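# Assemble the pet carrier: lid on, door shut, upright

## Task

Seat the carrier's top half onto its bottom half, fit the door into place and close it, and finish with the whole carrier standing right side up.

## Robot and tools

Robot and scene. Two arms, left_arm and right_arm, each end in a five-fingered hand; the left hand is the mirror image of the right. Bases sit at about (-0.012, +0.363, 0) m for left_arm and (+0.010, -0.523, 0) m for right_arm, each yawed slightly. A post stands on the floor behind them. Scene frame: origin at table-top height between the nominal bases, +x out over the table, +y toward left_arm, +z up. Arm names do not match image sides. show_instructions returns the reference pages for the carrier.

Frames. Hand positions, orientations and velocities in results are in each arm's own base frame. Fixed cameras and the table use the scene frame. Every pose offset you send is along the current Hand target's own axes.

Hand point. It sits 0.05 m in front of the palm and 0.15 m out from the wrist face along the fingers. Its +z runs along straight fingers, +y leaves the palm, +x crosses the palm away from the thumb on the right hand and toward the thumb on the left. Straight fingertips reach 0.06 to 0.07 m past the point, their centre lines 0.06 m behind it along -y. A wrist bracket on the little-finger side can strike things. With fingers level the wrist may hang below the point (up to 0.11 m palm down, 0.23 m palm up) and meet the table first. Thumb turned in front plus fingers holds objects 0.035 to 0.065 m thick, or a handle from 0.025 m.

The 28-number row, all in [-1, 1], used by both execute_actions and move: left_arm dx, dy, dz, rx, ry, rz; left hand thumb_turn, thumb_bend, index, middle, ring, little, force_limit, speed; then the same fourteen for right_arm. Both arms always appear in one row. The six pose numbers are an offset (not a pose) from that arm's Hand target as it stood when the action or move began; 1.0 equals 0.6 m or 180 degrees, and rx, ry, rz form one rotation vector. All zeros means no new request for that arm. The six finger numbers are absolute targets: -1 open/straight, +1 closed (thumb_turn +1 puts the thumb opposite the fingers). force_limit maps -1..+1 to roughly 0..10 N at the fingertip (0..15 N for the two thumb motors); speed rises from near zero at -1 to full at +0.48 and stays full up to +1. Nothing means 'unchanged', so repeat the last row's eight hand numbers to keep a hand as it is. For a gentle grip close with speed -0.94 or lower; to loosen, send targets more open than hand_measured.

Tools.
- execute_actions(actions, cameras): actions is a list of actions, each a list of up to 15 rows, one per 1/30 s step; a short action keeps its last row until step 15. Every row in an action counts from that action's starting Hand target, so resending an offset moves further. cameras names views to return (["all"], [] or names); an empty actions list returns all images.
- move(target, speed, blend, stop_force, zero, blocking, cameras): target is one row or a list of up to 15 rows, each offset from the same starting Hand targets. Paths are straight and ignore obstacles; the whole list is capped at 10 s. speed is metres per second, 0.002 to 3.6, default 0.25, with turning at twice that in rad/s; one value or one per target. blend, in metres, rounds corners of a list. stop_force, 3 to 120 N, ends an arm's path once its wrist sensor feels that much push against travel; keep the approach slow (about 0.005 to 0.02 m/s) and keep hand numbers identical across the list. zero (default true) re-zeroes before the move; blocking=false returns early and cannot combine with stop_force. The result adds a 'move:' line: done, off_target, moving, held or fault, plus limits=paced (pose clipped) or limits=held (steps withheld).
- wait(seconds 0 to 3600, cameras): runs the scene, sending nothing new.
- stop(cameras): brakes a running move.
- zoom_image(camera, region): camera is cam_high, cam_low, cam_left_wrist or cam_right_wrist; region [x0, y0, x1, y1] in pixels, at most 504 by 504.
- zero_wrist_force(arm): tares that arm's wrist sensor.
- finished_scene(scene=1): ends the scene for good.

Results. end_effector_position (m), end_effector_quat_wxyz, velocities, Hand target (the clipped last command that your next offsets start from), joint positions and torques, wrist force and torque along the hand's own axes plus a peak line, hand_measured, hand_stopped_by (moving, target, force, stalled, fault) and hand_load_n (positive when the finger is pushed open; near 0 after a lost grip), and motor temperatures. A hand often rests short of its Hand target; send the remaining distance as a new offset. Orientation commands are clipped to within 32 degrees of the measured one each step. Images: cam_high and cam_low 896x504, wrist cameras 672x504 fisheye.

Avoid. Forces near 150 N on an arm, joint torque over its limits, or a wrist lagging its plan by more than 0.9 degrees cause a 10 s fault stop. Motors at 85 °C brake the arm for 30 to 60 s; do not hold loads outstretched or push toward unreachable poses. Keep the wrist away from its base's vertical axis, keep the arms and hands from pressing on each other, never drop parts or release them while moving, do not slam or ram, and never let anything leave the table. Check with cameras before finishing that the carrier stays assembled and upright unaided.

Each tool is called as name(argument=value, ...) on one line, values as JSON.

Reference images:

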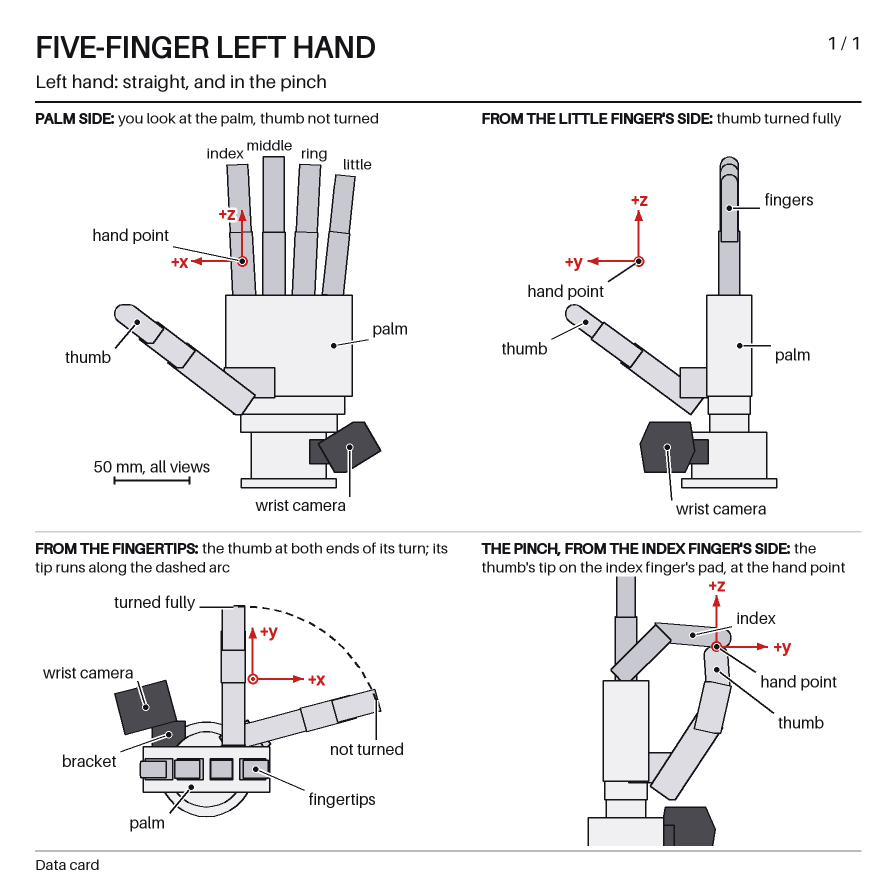

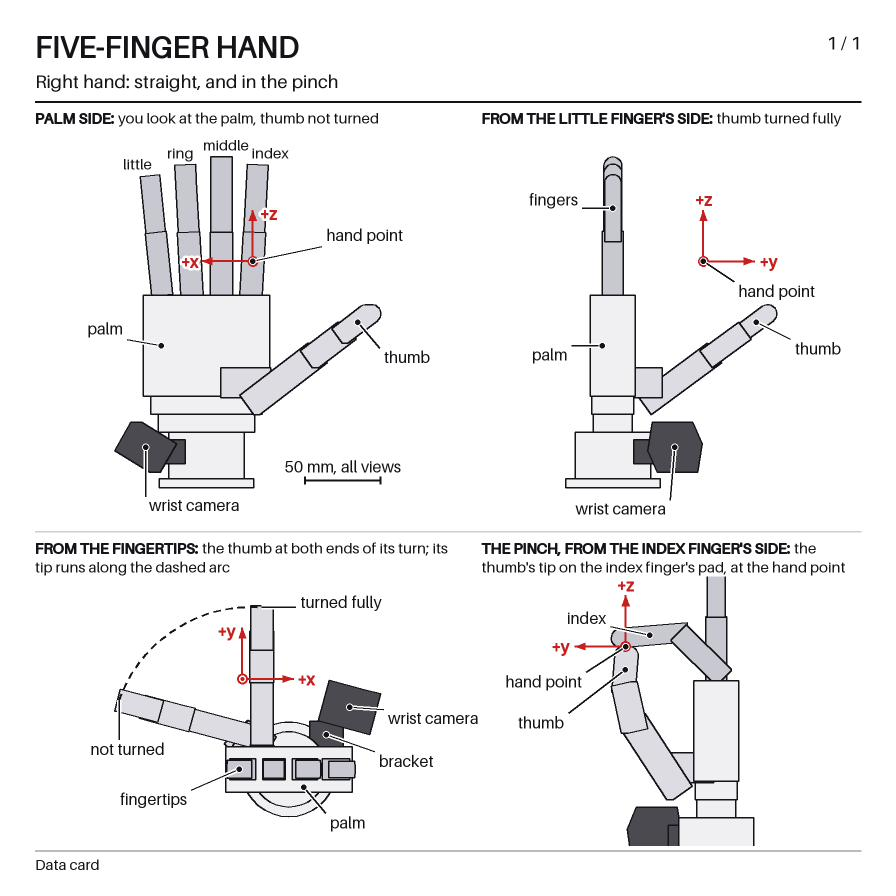

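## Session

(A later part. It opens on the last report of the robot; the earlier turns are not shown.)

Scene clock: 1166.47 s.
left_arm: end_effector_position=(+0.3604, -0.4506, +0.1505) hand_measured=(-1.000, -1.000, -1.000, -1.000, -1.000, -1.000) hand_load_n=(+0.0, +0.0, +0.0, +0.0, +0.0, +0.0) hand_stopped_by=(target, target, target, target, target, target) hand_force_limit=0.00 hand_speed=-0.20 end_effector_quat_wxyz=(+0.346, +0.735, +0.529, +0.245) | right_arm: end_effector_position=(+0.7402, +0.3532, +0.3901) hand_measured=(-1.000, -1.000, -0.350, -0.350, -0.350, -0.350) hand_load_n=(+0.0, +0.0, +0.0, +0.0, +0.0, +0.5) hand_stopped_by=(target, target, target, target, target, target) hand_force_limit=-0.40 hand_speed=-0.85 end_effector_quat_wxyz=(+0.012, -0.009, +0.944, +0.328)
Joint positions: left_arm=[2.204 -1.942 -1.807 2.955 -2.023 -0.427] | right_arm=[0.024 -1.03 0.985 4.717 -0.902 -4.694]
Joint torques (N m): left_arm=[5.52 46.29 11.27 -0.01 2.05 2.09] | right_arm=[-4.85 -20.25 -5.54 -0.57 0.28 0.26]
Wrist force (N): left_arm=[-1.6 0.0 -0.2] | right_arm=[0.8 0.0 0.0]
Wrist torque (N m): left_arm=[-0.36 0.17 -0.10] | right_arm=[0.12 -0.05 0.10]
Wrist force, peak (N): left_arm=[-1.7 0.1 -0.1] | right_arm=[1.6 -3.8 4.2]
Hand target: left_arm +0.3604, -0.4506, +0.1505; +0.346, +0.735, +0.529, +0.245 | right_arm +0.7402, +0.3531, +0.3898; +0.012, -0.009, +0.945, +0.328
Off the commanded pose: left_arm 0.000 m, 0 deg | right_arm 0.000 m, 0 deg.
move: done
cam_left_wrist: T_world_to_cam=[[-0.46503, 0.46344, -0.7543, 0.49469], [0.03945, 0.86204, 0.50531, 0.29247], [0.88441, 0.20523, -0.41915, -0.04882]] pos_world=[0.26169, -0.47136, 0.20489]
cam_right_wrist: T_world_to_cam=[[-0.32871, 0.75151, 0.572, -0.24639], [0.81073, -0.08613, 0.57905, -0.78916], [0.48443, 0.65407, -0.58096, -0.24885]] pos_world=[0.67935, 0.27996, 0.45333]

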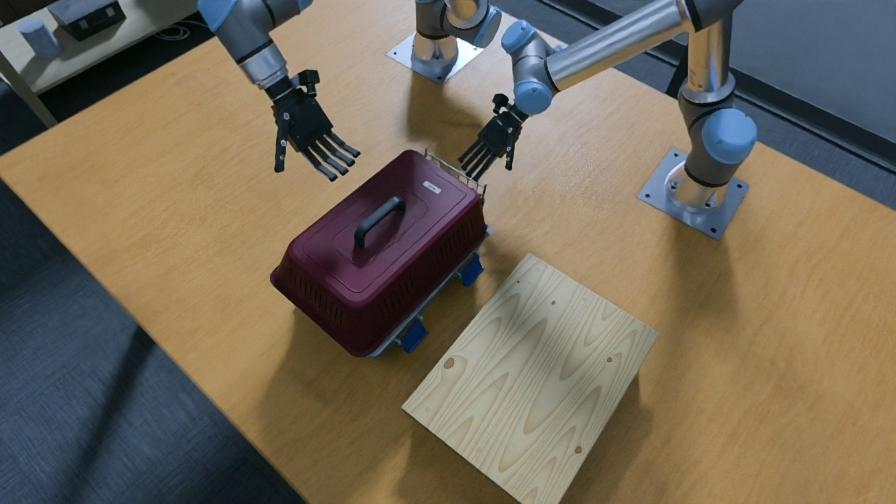

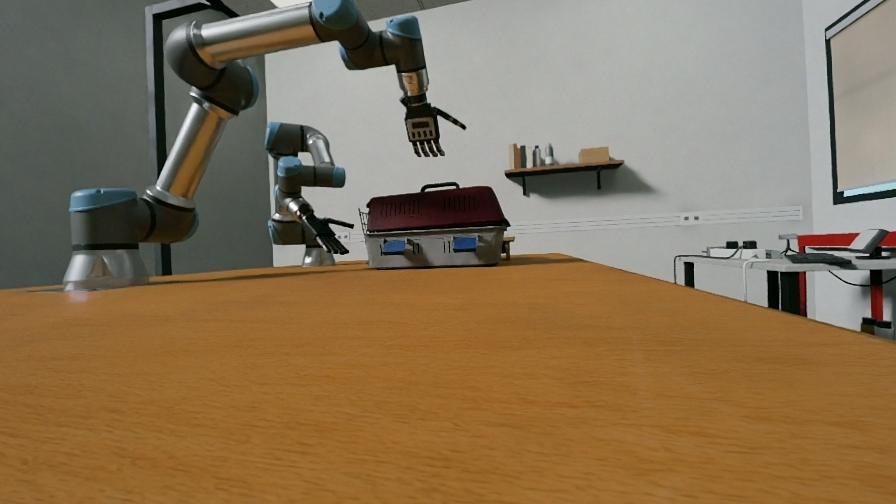

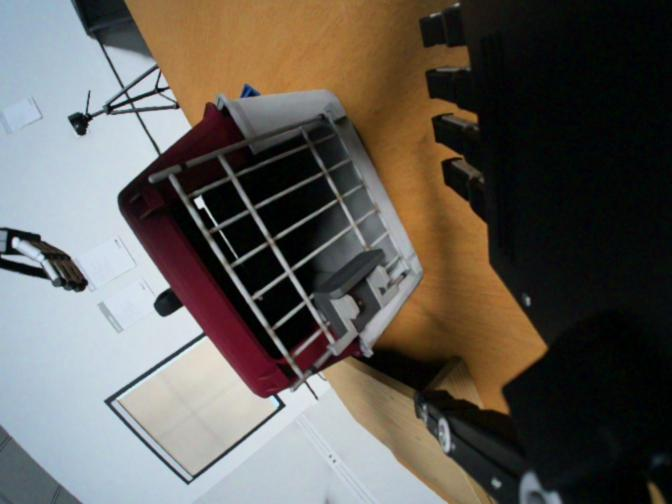

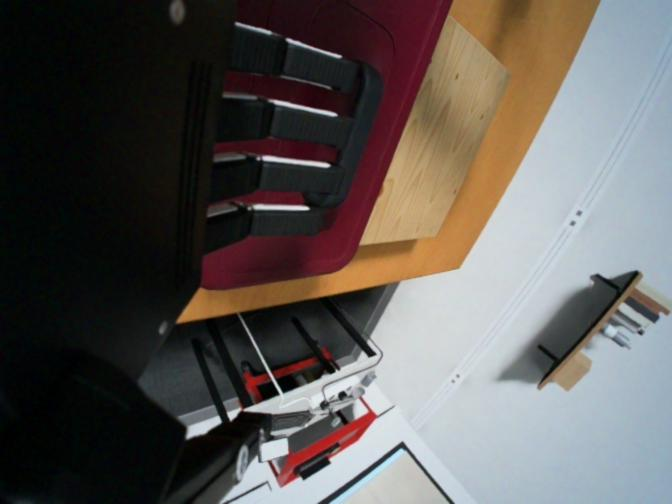

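move(target=[0,0,0,0,0,0,-1,-1,-1,-1,-1,-1,0,-0.2, 0,-0.0788,-0.0616,0,0,0,-1,-1,-0.35,-0.35,-0.35,-0.35,-0.4,-0.85], speed=0.15, cameras=["cam_high","cam_right_wrist","cam_low"])

zoom_image(camera="cam_right_wrist", region=[200, 0, 560, 360])

zoom_image(camera="cam_low", region=[350, 170, 520, 250])

zoom_image(camera="cam_high", region=[330, 170, 430, 270])

Scene clock: 1180.30 s.
left_arm: end_effector_position=(+0.3604, -0.4506, +0.1505) hand_measured=(-1.000, -1.000, -1.000, -1.000, -1.000, -1.000) hand_load_n=(+0.0, -0.5, +0.0, +0.0, +0.0, +0.0) hand_stopped_by=(target, target, target, target, target, target) hand_force_limit=0.00 hand_speed=-0.20 end_effector_quat_wxyz=(+0.346, +0.735, +0.529, +0.245) | right_arm: end_effector_position=(+0.7407, +0.2932, +0.3897) hand_measured=(-1.000, -1.000, -0.350, -0.350, -0.350, -0.350) hand_load_n=(+0.0, -0.5, +0.0, +0.0, +0.0, +0.0) hand_stopped_by=(target, target, target, target, target, target) hand_force_limit=-0.40 hand_speed=-0.85 end_effector_quat_wxyz=(+0.012, -0.009, +0.945, +0.328)
Joint positions: left_arm=[2.204 -1.942 -1.807 2.955 -2.023 -0.427] | right_arm=[-0.061 -1.056 1.01 4.786 -0.902 -4.802]
Joint torques (N m): left_arm=[6.67 44.67 13 0.14 2.27 1.96] | right_arm=[-4.45 -19.06 -39.57 -3.1 -1.47 -1.5]
Wrist force (N): left_arm=[-1.5 0.1 0.0] | right_arm=[1.2 0.1 0.5]
Wrist torque (N m): left_arm=[-0.35 0.16 -0.10] | right_arm=[0.12 -0.10 0.08]
Wrist force, peak (N): left_arm=[-1.7 0.1 0.1] | right_arm=[2.4 3.2 3.8]
Hand target: left_arm +0.3604, -0.4506, +0.1505; +0.346, +0.735, +0.529, +0.245 | right_arm +0.7408, +0.2931, +0.3895; +0.012, -0.009, +0.945, +0.328
Off the commanded pose: left_arm 0.000 m, 0 deg | right_arm 0.000 m, 0 deg.
move: done
cam_right_wrist: T_world_to_cam=[[-0.32837, 0.75158, 0.5721, -0.20128], [0.81103, -0.08611, 0.57863, -0.79451], [0.48415, 0.654, -0.58128, -0.20979]] pos_world=[0.67985, 0.22006, 0.45293]
Images, in order (width x height): cam_high 896x504, cam_low 896x504, cam_right_wrist 672x504.

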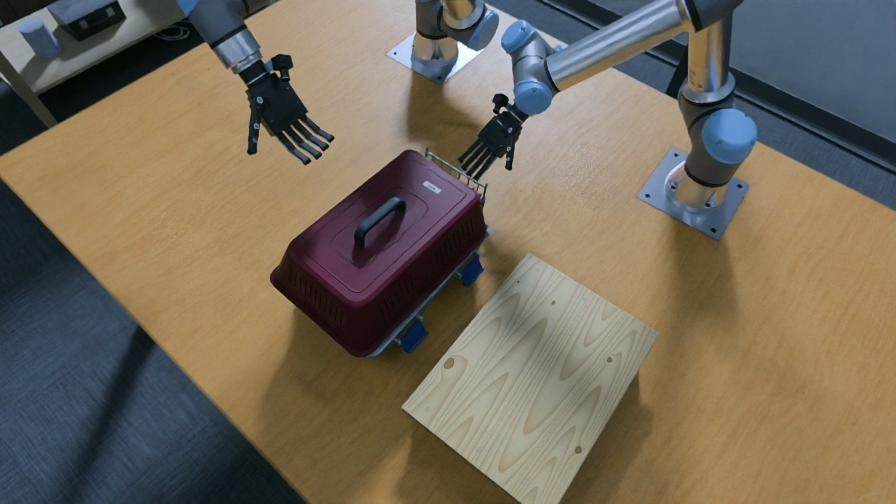

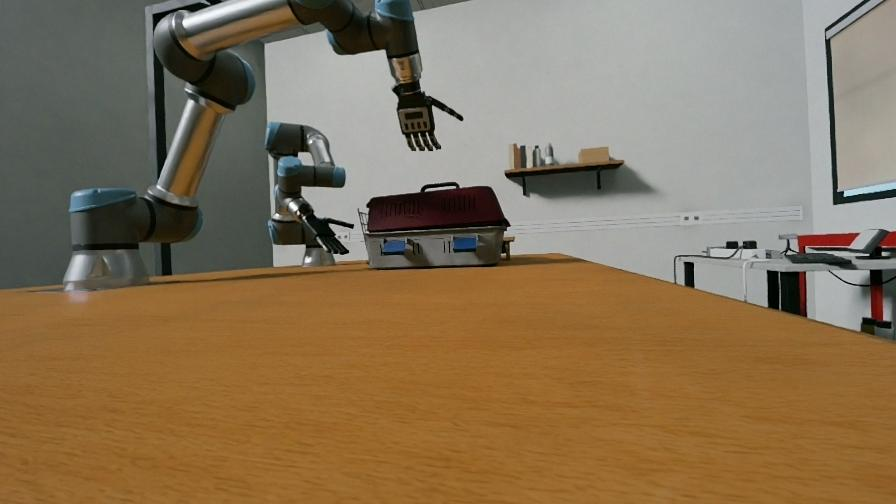

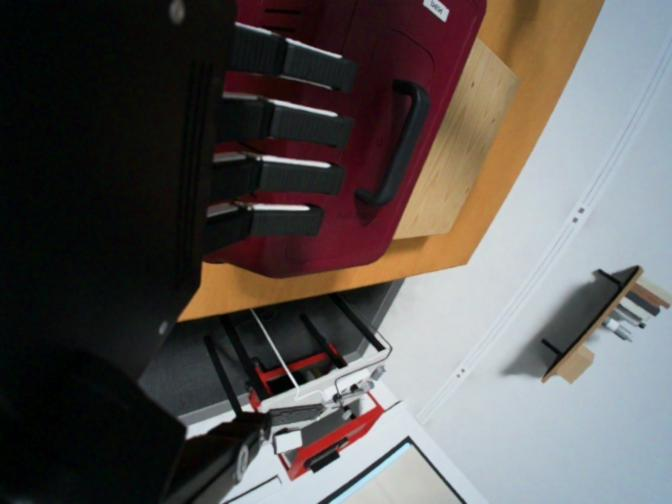

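Scaled by 1.400 from the camera's image (finer frame: 960x720).

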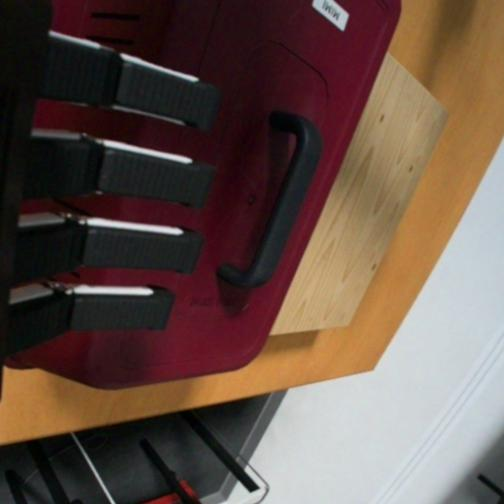

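Scaled by 2.965 from the camera's image (finer frame: 1280x720).

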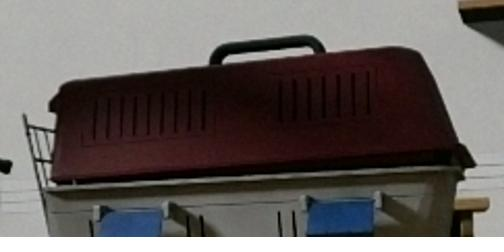

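Scaled by 5.040 from the camera's image (finer frame: 1280x720).

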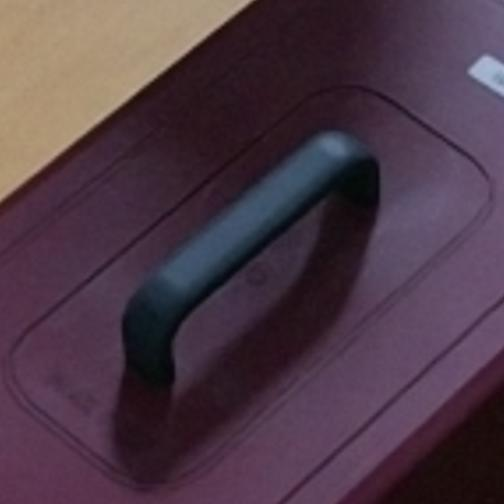

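move(target=[[0,0,0,0,0,0,-1,-1,-1,-1,-1,-1,0,-0.2, -0.015,0.0781,0.1889,0,0,0,-1,-1,-0.35,-0.35,-0.35,-0.35,-0.4,-0.85],[0,0,0,0,0,0,-1,-1,-1,-1,-1,-1,0,-0.2, -0.0131,0.04,0.2373,0,0,0,-1,-1,-0.35,-0.35,-0.35,-0.35,-0.4,-0.85]], speed=[0.12,0.04], blend=0.005, cameras=["cam_high","cam_right_wrist","cam_low"])

zoom_image(camera="cam_right_wrist", region=[200, 0, 520, 320])

zoom_image(camera="cam_low", region=[350, 150, 520, 250])

zoom_image(camera="cam_high", region=[300, 130, 430, 270])

Scene clock: 1206.90 s.
left_arm: end_effector_position=(+0.3604, -0.4506, +0.1505) hand_measured=(-1.000, -1.000, -1.000, -1.000, -1.000, -1.000) hand_load_n=(+0.0, +0.5, +0.5, +0.0, +0.0, +0.0) hand_stopped_by=(target, target, target, target, target, target) hand_force_limit=0.00 hand_speed=-0.20 end_effector_quat_wxyz=(+0.346, +0.735, +0.529, +0.245) | right_arm: end_effector_position=(+0.7503, +0.4003, +0.2926) hand_measured=(-1.000, -1.000, -0.350, -0.350, -0.350, -0.350) hand_load_n=(+0.0, +0.0, +0.0, +0.0, +0.0, +0.0) hand_stopped_by=(target, target, target, target, target, target) hand_force_limit=-0.40 hand_speed=-0.85 end_effector_quat_wxyz=(+0.011, -0.009, +0.945, +0.328) end_effector_velocity=(+0.000, +0.000, +0.001) end_effector_angular_velocity=(+0.001, +0.002, +0.000)
Joint positions: left_arm=[2.204 -1.942 -1.807 2.955 -2.023 -0.427] | right_arm=[0.089 -0.953 1.125 4.451 -0.907 -4.612]
Joint velocities: left_arm=[within noise] | right_arm=[0.001 0 -0.003 0.005 0.001 0]
Joint torques (N m): left_arm=[7.04 43.73 13.17 0.34 2.19 1.97] | right_arm=[4.1 -44.23 -38.3 -0.08 3.77 1.64]
Wrist force (N): left_arm=[-1.3 0.0 0.0] | right_arm=[0.9 0.2 0.4]
Wrist torque (N m): left_arm=[-0.36 0.14 -0.09] | right_arm=[0.10 -0.08 -0.04]
Wrist force, peak (N): left_arm=[-1.7 0.2 0.1] | right_arm=[0.6 -1.8 -3.0]
Hand target: left_arm +0.3604, -0.4506, +0.1505; +0.346, +0.735, +0.529, +0.245 | right_arm +0.7503, +0.4003, +0.2929; +0.012, -0.009, +0.945, +0.328
Off the commanded pose: left_arm 0.000 m, 0 deg | right_arm 0.000 m, 0 deg.
move: done
cam_right_wrist: T_world_to_cam=[[-0.32813, 0.7516, 0.57221, -0.22328], [0.81132, -0.08603, 0.57824, -0.73698], [0.48384, 0.65398, -0.58156, -0.3406]] pos_world=[0.68945, 0.32716, 0.35583]
Images, in order (width x height): cam_high 896x504, cam_low 896x504, cam_right_wrist 672x504.

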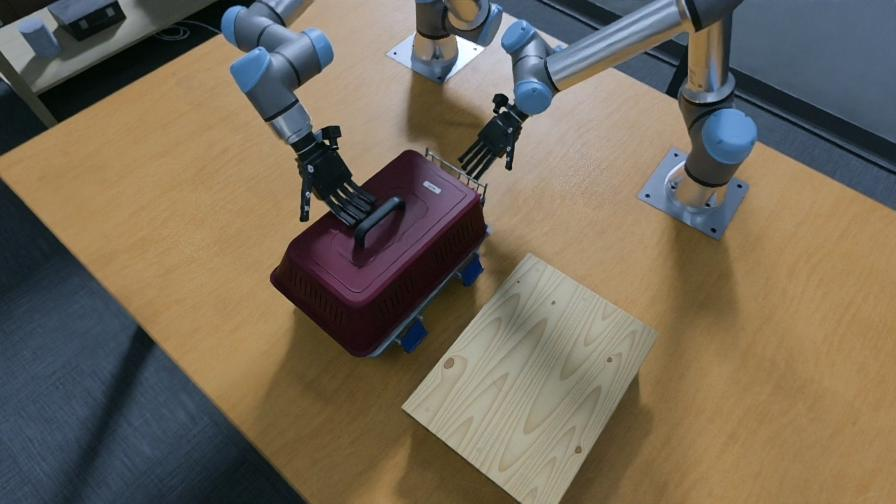

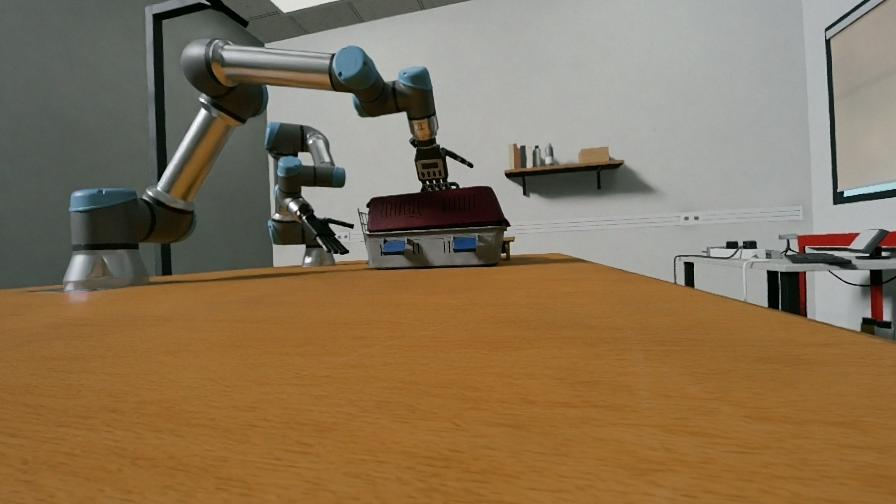

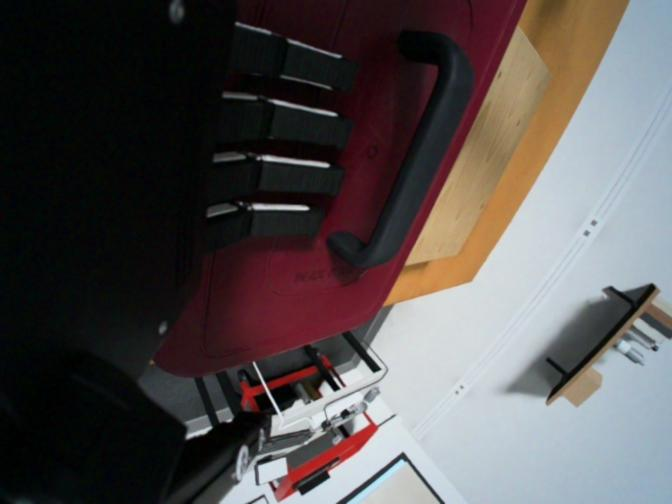

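Scaled by 1.575 from the camera's image (finer frame: 960x720).

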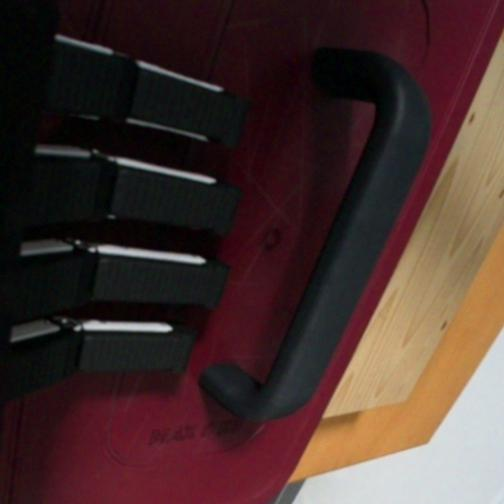

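Scaled by 2.965 from the camera's image (finer frame: 1280x720).

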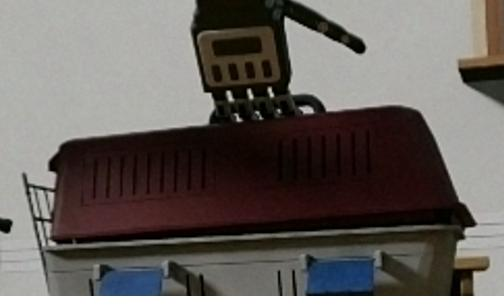

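Scaled by 3.600 from the camera's image (finer frame: 1280x720).

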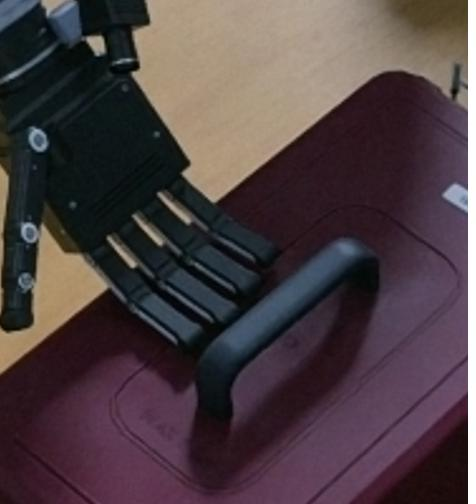

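move(target=[[0,0,0,0,0,0,-1,-1,-1,-1,-1,-1,0,-0.2, 0.0117,0,0,0,0,0,-1,-1,-0.35,-0.35,-0.35,-0.35,-0.4,-0.85],[0,0,0,0,0,0,-1,-1,-1,-1,-1,-1,0,-0.2, 0.0107,0.089,0.0703,0,0,0,-1,-1,-0.35,-0.35,-0.35,-0.35,-0.4,-0.85]], speed=0.02, stop_force=4, cameras=["cam_high","cam_right_wrist","cam_low"])

zoom_image(camera="cam_right_wrist", region=[200, 0, 520, 320])

zoom_image(camera="cam_low", region=[350, 150, 520, 250])

zoom_image(camera="cam_high", region=[300, 130, 430, 270])

Scene clock: 1222.00 s.
left_arm: end_effector_position=(+0.3604, -0.4506, +0.1505) hand_measured=(-1.000, -1.000, -1.000, -1.000, -1.000, -1.000) hand_load_n=(+0.0, +0.0, +0.0, +0.0, +0.0, +0.0) hand_stopped_by=(target, target, target, target, target, target) hand_force_limit=0.00 hand_speed=-0.20 end_effector_quat_wxyz=(+0.346, +0.735, +0.529, +0.245) | right_arm: end_effector_position=(+0.7432, +0.4683, +0.2928) hand_measured=(-1.000, -1.000, -0.350, -0.350, -0.350, -0.350) hand_load_n=(+0.0, -0.5, +0.0, +0.0, +0.0, +0.0) hand_stopped_by=(target, target, target, target, target, target) hand_force_limit=-0.40 hand_speed=-0.85 end_effector_quat_wxyz=(+0.012, -0.009, +0.945, +0.328)
Joint positions: left_arm=[2.204 -1.942 -1.807 2.955 -2.023 -0.427] | right_arm=[0.181 -0.91 1.072 4.39 -0.918 -4.496]
Joint torques (N m): left_arm=[5.78 42.02 14.91 0.45 1.99 2.04] | right_arm=[-4.32 -70.89 -5.29 -0.24 3.66 -1.55]
Wrist force (N): left_arm=[-1.4 0.2 -0.1] | right_arm=[1.2 0.5 0.1]
Wrist torque (N m): left_arm=[-0.35 0.15 -0.09] | right_arm=[0.20 -0.11 0.01]
Wrist force, peak (N): left_arm=[-1.7 0.0 0.0] | right_arm=[1.5 0.5 0.6]
Hand target: left_arm +0.3604, -0.4506, +0.1505; +0.346, +0.735, +0.529, +0.245 | right_arm +0.7432, +0.4683, +0.2928; +0.012, -0.009, +0.945, +0.328
Off the commanded pose: left_arm 0.000 m, 0 deg | right_arm 0.000 m, 0 deg.
move: done
cam_right_wrist: T_world_to_cam=[[-0.3284, 0.75162, 0.57203, -0.27659], [0.81103, -0.08601, 0.57864, -0.72543], [0.48412, 0.65396, -0.58135, -0.38178]] pos_world=[0.68235, 0.39516, 0.35603]
Images, in order (width x height): cam_high 896x504, cam_low 896x504, cam_right_wrist 672x504.

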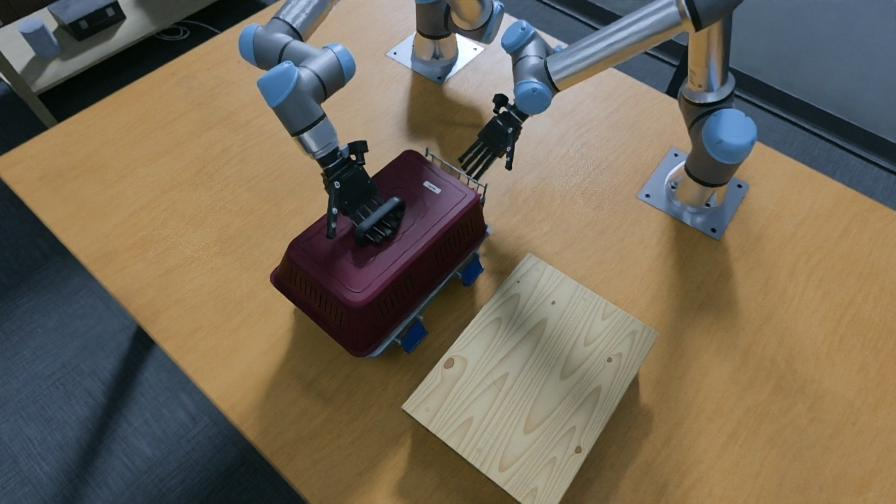

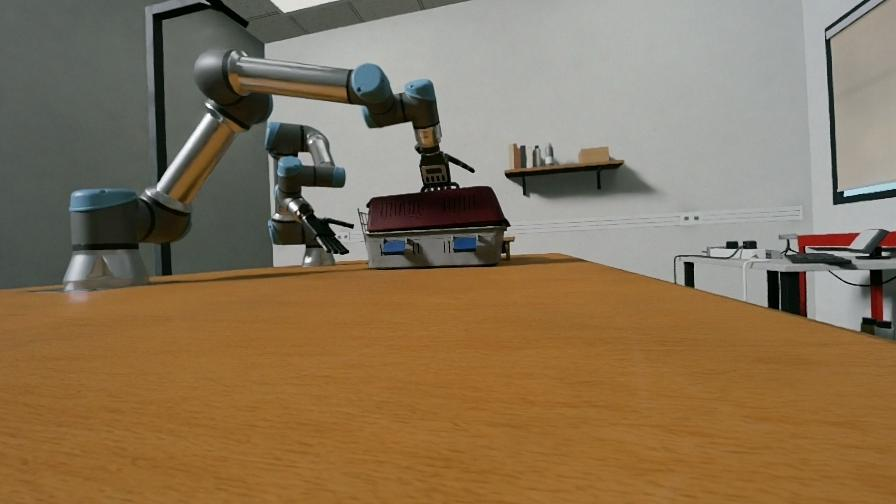

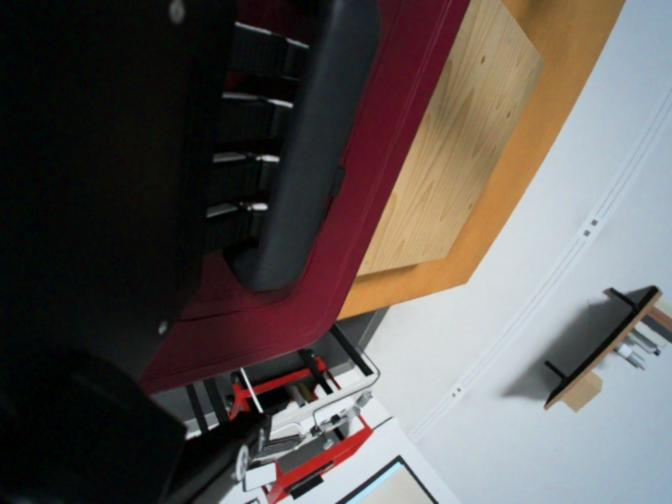

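Scaled by 1.575 from the camera's image (finer frame: 960x720).

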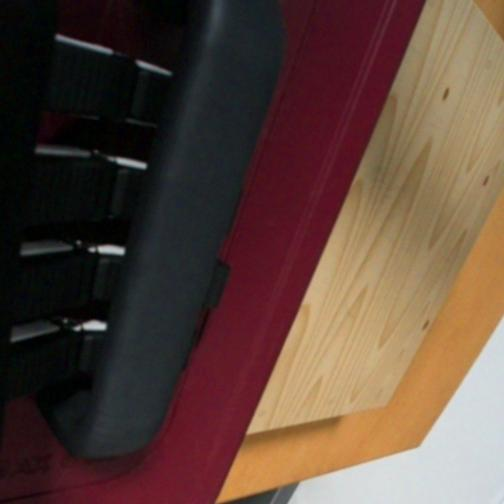

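Scaled by 2.965 from the camera's image (finer frame: 1280x720).

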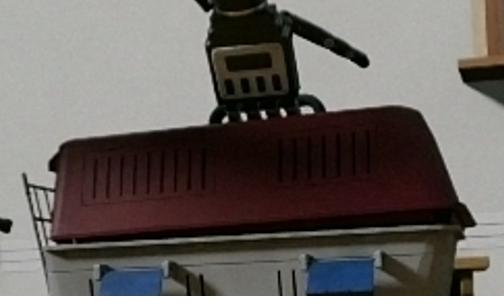

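Scaled by 3.600 from the camera's image (finer frame: 1280x720).

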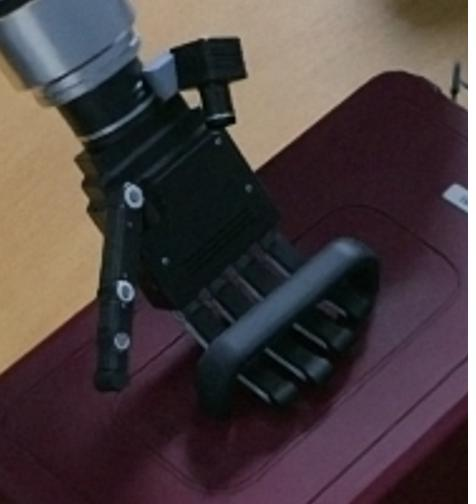

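move(target=[0,0,0,0,0,0,-1,-1,-1,-1,-1,-1,0,-0.2, 0,0.00654,0.00517,0,0,0,-1,-1,-0.35,-0.35,-0.35,-0.35,-0.4,-0.85], speed=0.02)

move(target=[0,0,0,0,0,0,-1,-1,-1,-1,-1,-1,0,-0.2, 0,0.00086,0.00675,0,0,0,-1,-1,-0.18,-0.18,-0.18,-0.18,-0.4,-0.85], speed=0.01)

move(target=[0,0,0,0,0,0,-1,-1,-1,-1,-1,-1,0,-0.2, 0,0.00086,0.00675,0,0,0,-1,-1,0,0,0,0,-0.4,-0.85], speed=0.01, cameras=["cam_high","cam_right_wrist"])

zoom_image(camera="cam_high", region=[300, 130, 430, 270])

Scene clock: 1226.00 s.
left_arm: end_effector_position=(+0.3604, -0.4506, +0.1505) hand_measured=(-1.000, -1.000, -1.000, -1.000, -1.000, -1.000) hand_load_n=(+0.0, +0.0, +0.0, +0.0, +0.0, +0.0) hand_stopped_by=(target, target, target, target, target, target) hand_force_limit=0.00 hand_speed=-0.20 end_effector_quat_wxyz=(+0.346, +0.735, +0.529, +0.245) | right_arm: end_effector_position=(+0.7432, +0.4734, +0.2929) hand_measured=(-1.000, -1.000, -0.350, -0.350, -0.350, -0.350) hand_load_n=(+0.0, +0.0, +0.5, +0.0, +0.0, +0.0) hand_stopped_by=(target, target, target, target, target, target) hand_force_limit=-0.40 hand_speed=-0.85 end_effector_quat_wxyz=(+0.012, -0.009, +0.944, +0.328)
Joint positions: left_arm=[2.204 -1.942 -1.807 2.955 -2.023 -0.427] | right_arm=[0.188 -0.905 1.065 4.387 -0.919 -4.488]
Joint torques (N m): left_arm=[5.21 42.71 14.82 0.33 2.2 1.9] | right_arm=[-3.9 -34.12 -19.94 -3.06 -1.18 -1.22]
Wrist force (N): left_arm=[-1.4 0.1 -0.2] | right_arm=[1.4 0.3 0.5]
Wrist torque (N m): left_arm=[-0.34 0.14 -0.09] | right_arm=[0.14 -0.15 0.02]
Wrist force, peak (N): left_arm=[-1.7 0.3 -0.2] | right_arm=[1.4 0.7 0.4]
Hand target: left_arm +0.3604, -0.4506, +0.1505; +0.346, +0.735, +0.529, +0.245 | right_arm +0.7432, +0.4733, +0.2928; +0.012, -0.009, +0.945, +0.328
Off the commanded pose: left_arm 0.000 m, 0 deg | right_arm 0.000 m, 0 deg.
move: done

Scene clock: 1226.67 s.
left_arm: end_effector_position=(+0.3604, -0.4506, +0.1505) hand_measured=(-1.000, -1.000, -1.000, -1.000, -1.000, -1.000) hand_load_n=(+0.0, +0.0, +0.0, +0.0, +0.0, +0.0) hand_stopped_by=(target, target, target, target, target, target) hand_force_limit=0.00 hand_speed=-0.20 end_effector_quat_wxyz=(+0.346, +0.735, +0.529, +0.245) | right_arm: end_effector_position=(+0.7432, +0.4763, +0.2898) hand_measured=(-1.000, -1.000, -0.180, -0.180, -0.180, -0.180) hand_load_n=(+0.0, +0.0, +0.0, +0.5, +0.0, +0.0) hand_stopped_by=(target, target, target, target, target, target) hand_force_limit=-0.40 hand_speed=-0.85 end_effector_quat_wxyz=(+0.012, -0.009, +0.945, +0.328)
Joint positions: left_arm=[2.204 -1.942 -1.807 2.955 -2.023 -0.427] | right_arm=[0.192 -0.901 1.066 4.379 -0.92 -4.483]
Joint torques (N m): left_arm=[6.87 43.17 16.13 0.18 1.9 2.02] | right_arm=[-2.06 -33.6 -6.48 -1.91 -1.37 0.77]
Wrist force (N): left_arm=[-1.4 0.1 -0.1] | right_arm=[1.2 0.3 0.8]
Wrist torque (N m): left_arm=[-0.34 0.15 -0.09] | right_arm=[0.13 -0.12 0.01]
Wrist force, peak (N): left_arm=[-1.6 0.2 -0.1] | right_arm=[1.5 0.5 0.5]
Hand target: left_arm +0.3604, -0.4506, +0.1505; +0.346, +0.735, +0.529, +0.245 | right_arm +0.7432, +0.4762, +0.2899; +0.012, -0.009, +0.945, +0.328
Off the commanded pose: left_arm 0.000 m, 0 deg | right_arm 0.000 m, 0 deg.
move: done

Scene clock: 1227.37 s.
left_arm: end_effector_position=(+0.3604, -0.4506, +0.1505) hand_measured=(-1.000, -1.000, -1.000, -1.000, -1.000, -1.000) hand_load_n=(+0.0, +0.0, +0.0, +0.0, +0.0, +0.0) hand_stopped_by=(target, target, target, target, target, target) hand_force_limit=0.00 hand_speed=-0.20 end_effector_quat_wxyz=(+0.346, +0.735, +0.529, +0.245) | right_arm: end_effector_position=(+0.7433, +0.4792, +0.2870) hand_measured=(-1.000, -1.000, +0.000, +0.000, +0.000, +0.000) hand_load_n=(+0.0, +0.0, +0.0, +0.0, +0.0, +0.0) hand_stopped_by=(target, target, target, target, target, target) hand_force_limit=-0.40 hand_speed=-0.85 end_effector_quat_wxyz=(+0.012, -0.009, +0.945, +0.328)
Joint positions: left_arm=[2.204 -1.942 -1.807 2.955 -2.023 -0.427] | right_arm=[0.196 -0.896 1.066 4.371 -0.921 -4.479]
Joint torques (N m): left_arm=[8.14 42.26 14.63 0.37 1.84 1.87] | right_arm=[-2.51 -35.03 -6.48 -1.36 -1.11 0.46]
Wrist force (N): left_arm=[-1.3 -0.1 0.1] | right_arm=[1.1 0.2 0.4]
Wrist torque (N m): left_arm=[-0.39 0.15 -0.08] | right_arm=[0.12 -0.10 0.00]
Wrist force, peak (N): left_arm=[-1.7 0.0 -0.2] | right_arm=[1.6 0.1 0.7]
Hand target: left_arm +0.3604, -0.4506, +0.1505; +0.346, +0.735, +0.529, +0.245 | right_arm +0.7433, +0.4791, +0.2871; +0.012, -0.009, +0.945, +0.328
Off the commanded pose: left_arm 0.000 m, 0 deg | right_arm 0.000 m, 0 deg.
move: done
cam_right_wrist: T_world_to_cam=[[-0.32842, 0.7516, 0.57205, -0.28142], [0.81107, -0.08596, 0.57859, -0.72125], [0.48405, 0.65399, -0.58137, -0.39228]] pos_world=[0.68245, 0.40606, 0.35023]

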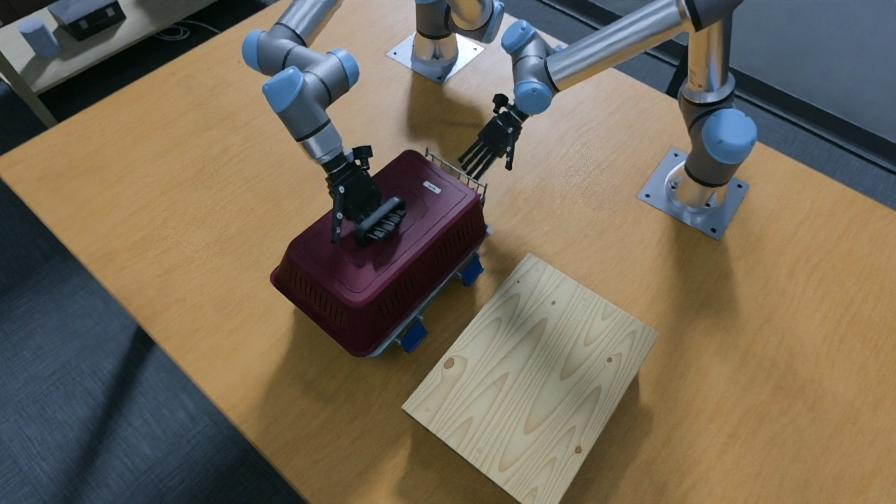

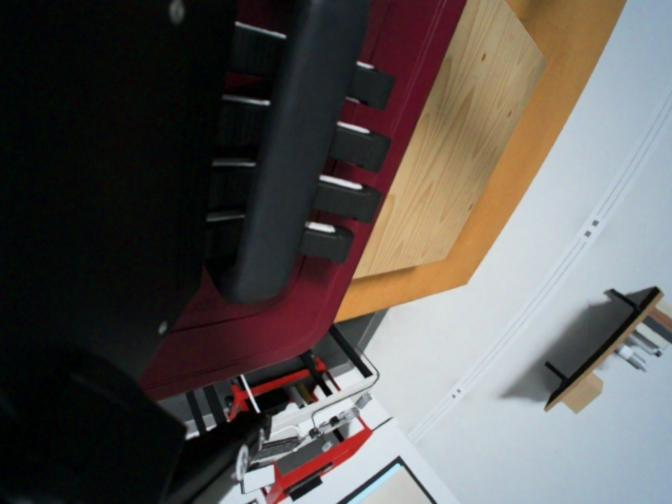

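Scaled by 3.600 from the camera's image (finer frame: 1280x720).

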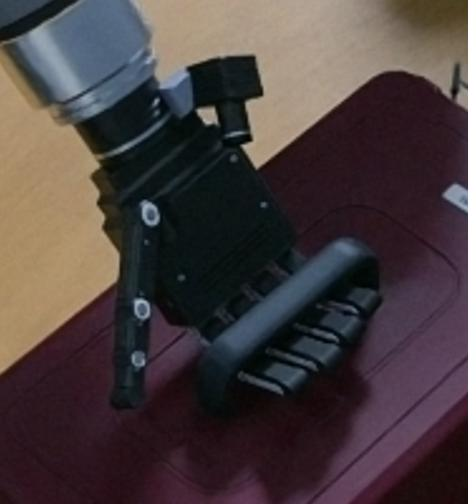

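move(target=[0,0,0,0,0,0,-1,-1,-1,-1,-1,-1,0,-0.2, 0,0.00172,0.0135,0,0,0,-1,-1,0.3,0.3,0.3,0.3,-0.4,-0.85], speed=0.01)

move(target=[0,0,0,0,0,0,-1,-1,-1,-1,-1,-1,0,-0.2, 0,0.0040,0.0107,0,0,0,-1,-1,0.6,0.6,0.6,0.6,-0.4,-0.85], speed=0.01)

move(target=[0,0,0,0,0,0,-1,-1,-1,-1,-1,-1,0,-0.2, 0,0.00,0.0001,0,0,0,-1,-1,1,1,1,1,-0.4,-0.85], speed=0.01, cameras=["cam_high","cam_right_wrist","cam_low"])

zoom_image(camera="cam_high", region=[300, 130, 430, 270])

Scene clock: 1232.13 s.
left_arm: end_effector_position=(+0.3604, -0.4506, +0.1505) hand_measured=(-1.000, -1.000, -1.000, -1.000, -1.000, -1.000) hand_load_n=(+0.0, +0.0, +0.0, +0.0, +0.0, +0.0) hand_stopped_by=(target, target, target, target, target, target) hand_force_limit=0.00 hand_speed=-0.20 end_effector_quat_wxyz=(+0.346, +0.735, +0.529, +0.245) | right_arm: end_effector_position=(+0.7434, +0.4850, +0.2812) hand_measured=(-1.000, -1.000, +0.300, +0.300, +0.300, +0.300) hand_load_n=(+0.0, +0.0, +0.0, +0.0, +0.0, +0.0) hand_stopped_by=(target, target, target, target, target, target) hand_force_limit=-0.40 hand_speed=-0.85 end_effector_quat_wxyz=(+0.012, -0.009, +0.945, +0.328)
Joint positions: left_arm=[2.204 -1.942 -1.807 2.955 -2.023 -0.427] | right_arm=[0.203 -0.887 1.067 4.355 -0.922 -4.469]
Joint torques (N m): left_arm=[6.84 41.08 16.2 0.26 2.09 2.13] | right_arm=[-1.4 -33.45 -5.61 -2.58 -1.37 1.11]
Wrist force (N): left_arm=[-1.5 0.2 -0.1] | right_arm=[1.2 0.2 0.6]
Wrist torque (N m): left_arm=[-0.34 0.17 -0.10] | right_arm=[0.10 -0.13 0.00]
Wrist force, peak (N): left_arm=[-1.7 0.0 0.2] | right_arm=[1.4 0.6 0.8]
Hand target: left_arm +0.3604, -0.4506, +0.1505; +0.346, +0.735, +0.529, +0.245 | right_arm +0.7434, +0.4849, +0.2813; +0.012, -0.009, +0.945, +0.328
Off the commanded pose: left_arm 0.000 m, 0 deg | right_arm 0.000 m, 0 deg.
move: done

Scene clock: 1233.13 s.
left_arm: end_effector_position=(+0.3604, -0.4506, +0.1505) hand_measured=(-1.000, -1.000, -1.000, -1.000, -1.000, -1.000) hand_load_n=(+0.0, +0.0, +0.0, +0.0, +0.0, +0.0) hand_stopped_by=(target, target, target, target, target, target) hand_force_limit=0.00 hand_speed=-0.20 end_effector_quat_wxyz=(+0.346, +0.735, +0.529, +0.245) | right_arm: end_effector_position=(+0.7434, +0.4909, +0.2777) hand_measured=(-1.000, -1.000, +0.600, +0.600, +0.600, +0.600) hand_load_n=(+0.0, +0.0, +0.0, +0.0, +0.5, +1.5) hand_stopped_by=(target, target, target, target, target, target) hand_force_limit=-0.40 hand_speed=-0.85 end_effector_quat_wxyz=(+0.012, -0.009, +0.945, +0.328)
Joint positions: left_arm=[2.204 -1.942 -1.807 2.955 -2.023 -0.427] | right_arm=[0.211 -0.879 1.064 4.345 -0.923 -4.46]
Joint torques (N m): left_arm=[5.92 41.29 16.12 0.07 2.22 1.74] | right_arm=[-3.52 -38.65 -34.82 -1.73 -1.09 -0.66]
Wrist force (N): left_arm=[-1.3 -0.1 -0.1] | right_arm=[0.9 1.0 1.9]
Wrist torque (N m): left_arm=[-0.38 0.13 -0.08] | right_arm=[0.12 -0.17 0.03]
Wrist force, peak (N): left_arm=[-1.7 0.0 0.0] | right_arm=[1.3 1.1 2.5]
Hand target: left_arm +0.3604, -0.4506, +0.1505; +0.346, +0.735, +0.529, +0.245 | right_arm +0.7434, +0.4908, +0.2778; +0.012, -0.009, +0.945, +0.328
Off the commanded pose: left_arm 0.000 m, 0 deg | right_arm 0.000 m, 0 deg.
move: done

Scene clock: 1234.33 s.
left_arm: end_effector_position=(+0.3604, -0.4506, +0.1505) hand_measured=(-1.000, -1.000, -1.000, -1.000, -1.000, -1.000) hand_load_n=(+0.0, +0.0, +0.0, +0.0, +0.0, +0.0) hand_stopped_by=(target, target, target, target, target, target) hand_force_limit=0.00 hand_speed=-0.20 end_effector_quat_wxyz=(+0.346, +0.735, +0.529, +0.245) | right_arm: end_effector_position=(+0.7434, +0.4908, +0.2777) hand_measured=(-1.000, -1.000, +0.960, +0.960, +0.960, +0.988) hand_load_n=(+0.0, +0.0, +4.5, +4.0, +3.5, +5.5) hand_stopped_by=(target, target, force, force, force, force) hand_force_limit=-0.40 hand_speed=-0.85 end_effector_quat_wxyz=(+0.012, -0.009, +0.945, +0.328)
Joint positions: left_arm=[2.204 -1.942 -1.807 2.955 -2.023 -0.427] | right_arm=[0.211 -0.879 1.064 4.345 -0.923 -4.46]
Joint torques (N m): left_arm=[7.55 40.56 17.04 0.2 2.29 2.07] | right_arm=[-4.16 -65.82 -10.67 -1.18 0.04 -1.39]
Wrist force (N): left_arm=[-1.6 -0.1 0.1] | right_arm=[1.1 -2.9 3.9]
Wrist torque (N m): left_arm=[-0.39 0.18 -0.10] | right_arm=[-0.21 -0.18 -0.07]
Wrist force, peak (N): left_arm=[-1.7 0.0 0.0] | right_arm=[1.5 -3.2 4.2]
Hand target: left_arm +0.3604, -0.4506, +0.1505; +0.346, +0.735, +0.529, +0.245 | right_arm +0.7434, +0.4908, +0.2777; +0.012, -0.009, +0.945, +0.328
Off the commanded pose: left_arm 0.000 m, 0 deg | right_arm 0.000 m, 0 deg.
move: done
cam_right_wrist: T_world_to_cam=[[-0.32842, 0.7516, 0.57205, -0.28478], [0.81107, -0.08596, 0.57859, -0.71496], [0.48405, 0.65399, -0.58137, -0.40532]] pos_world=[0.68255, 0.41766, 0.34093]
Images, in order (width x height): cam_high 896x504, cam_low 896x504, cam_right_wrist 672x504.

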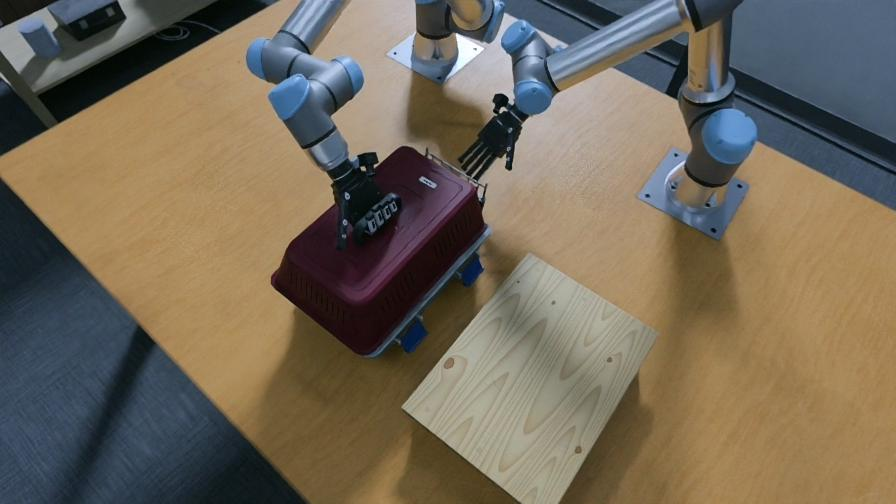

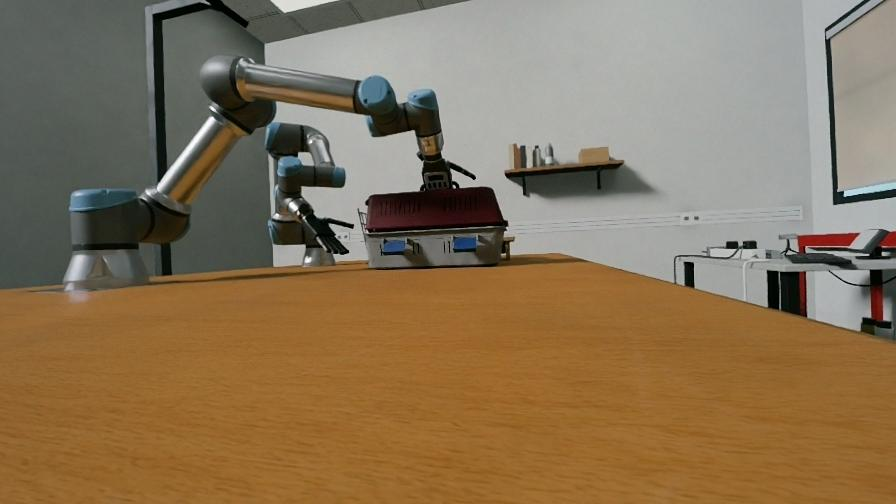

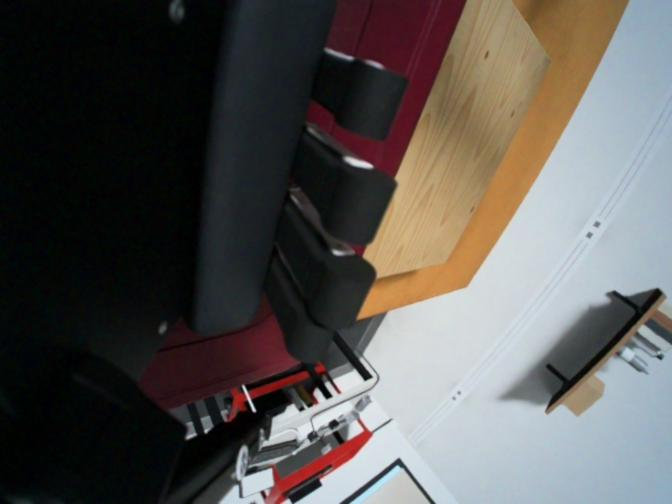

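Scaled by 3.600 from the camera's image (finer frame: 1280x720).

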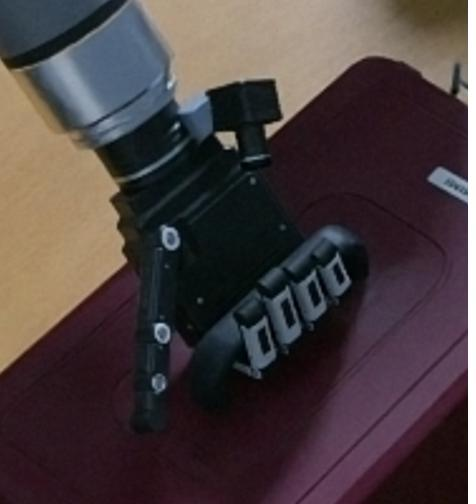

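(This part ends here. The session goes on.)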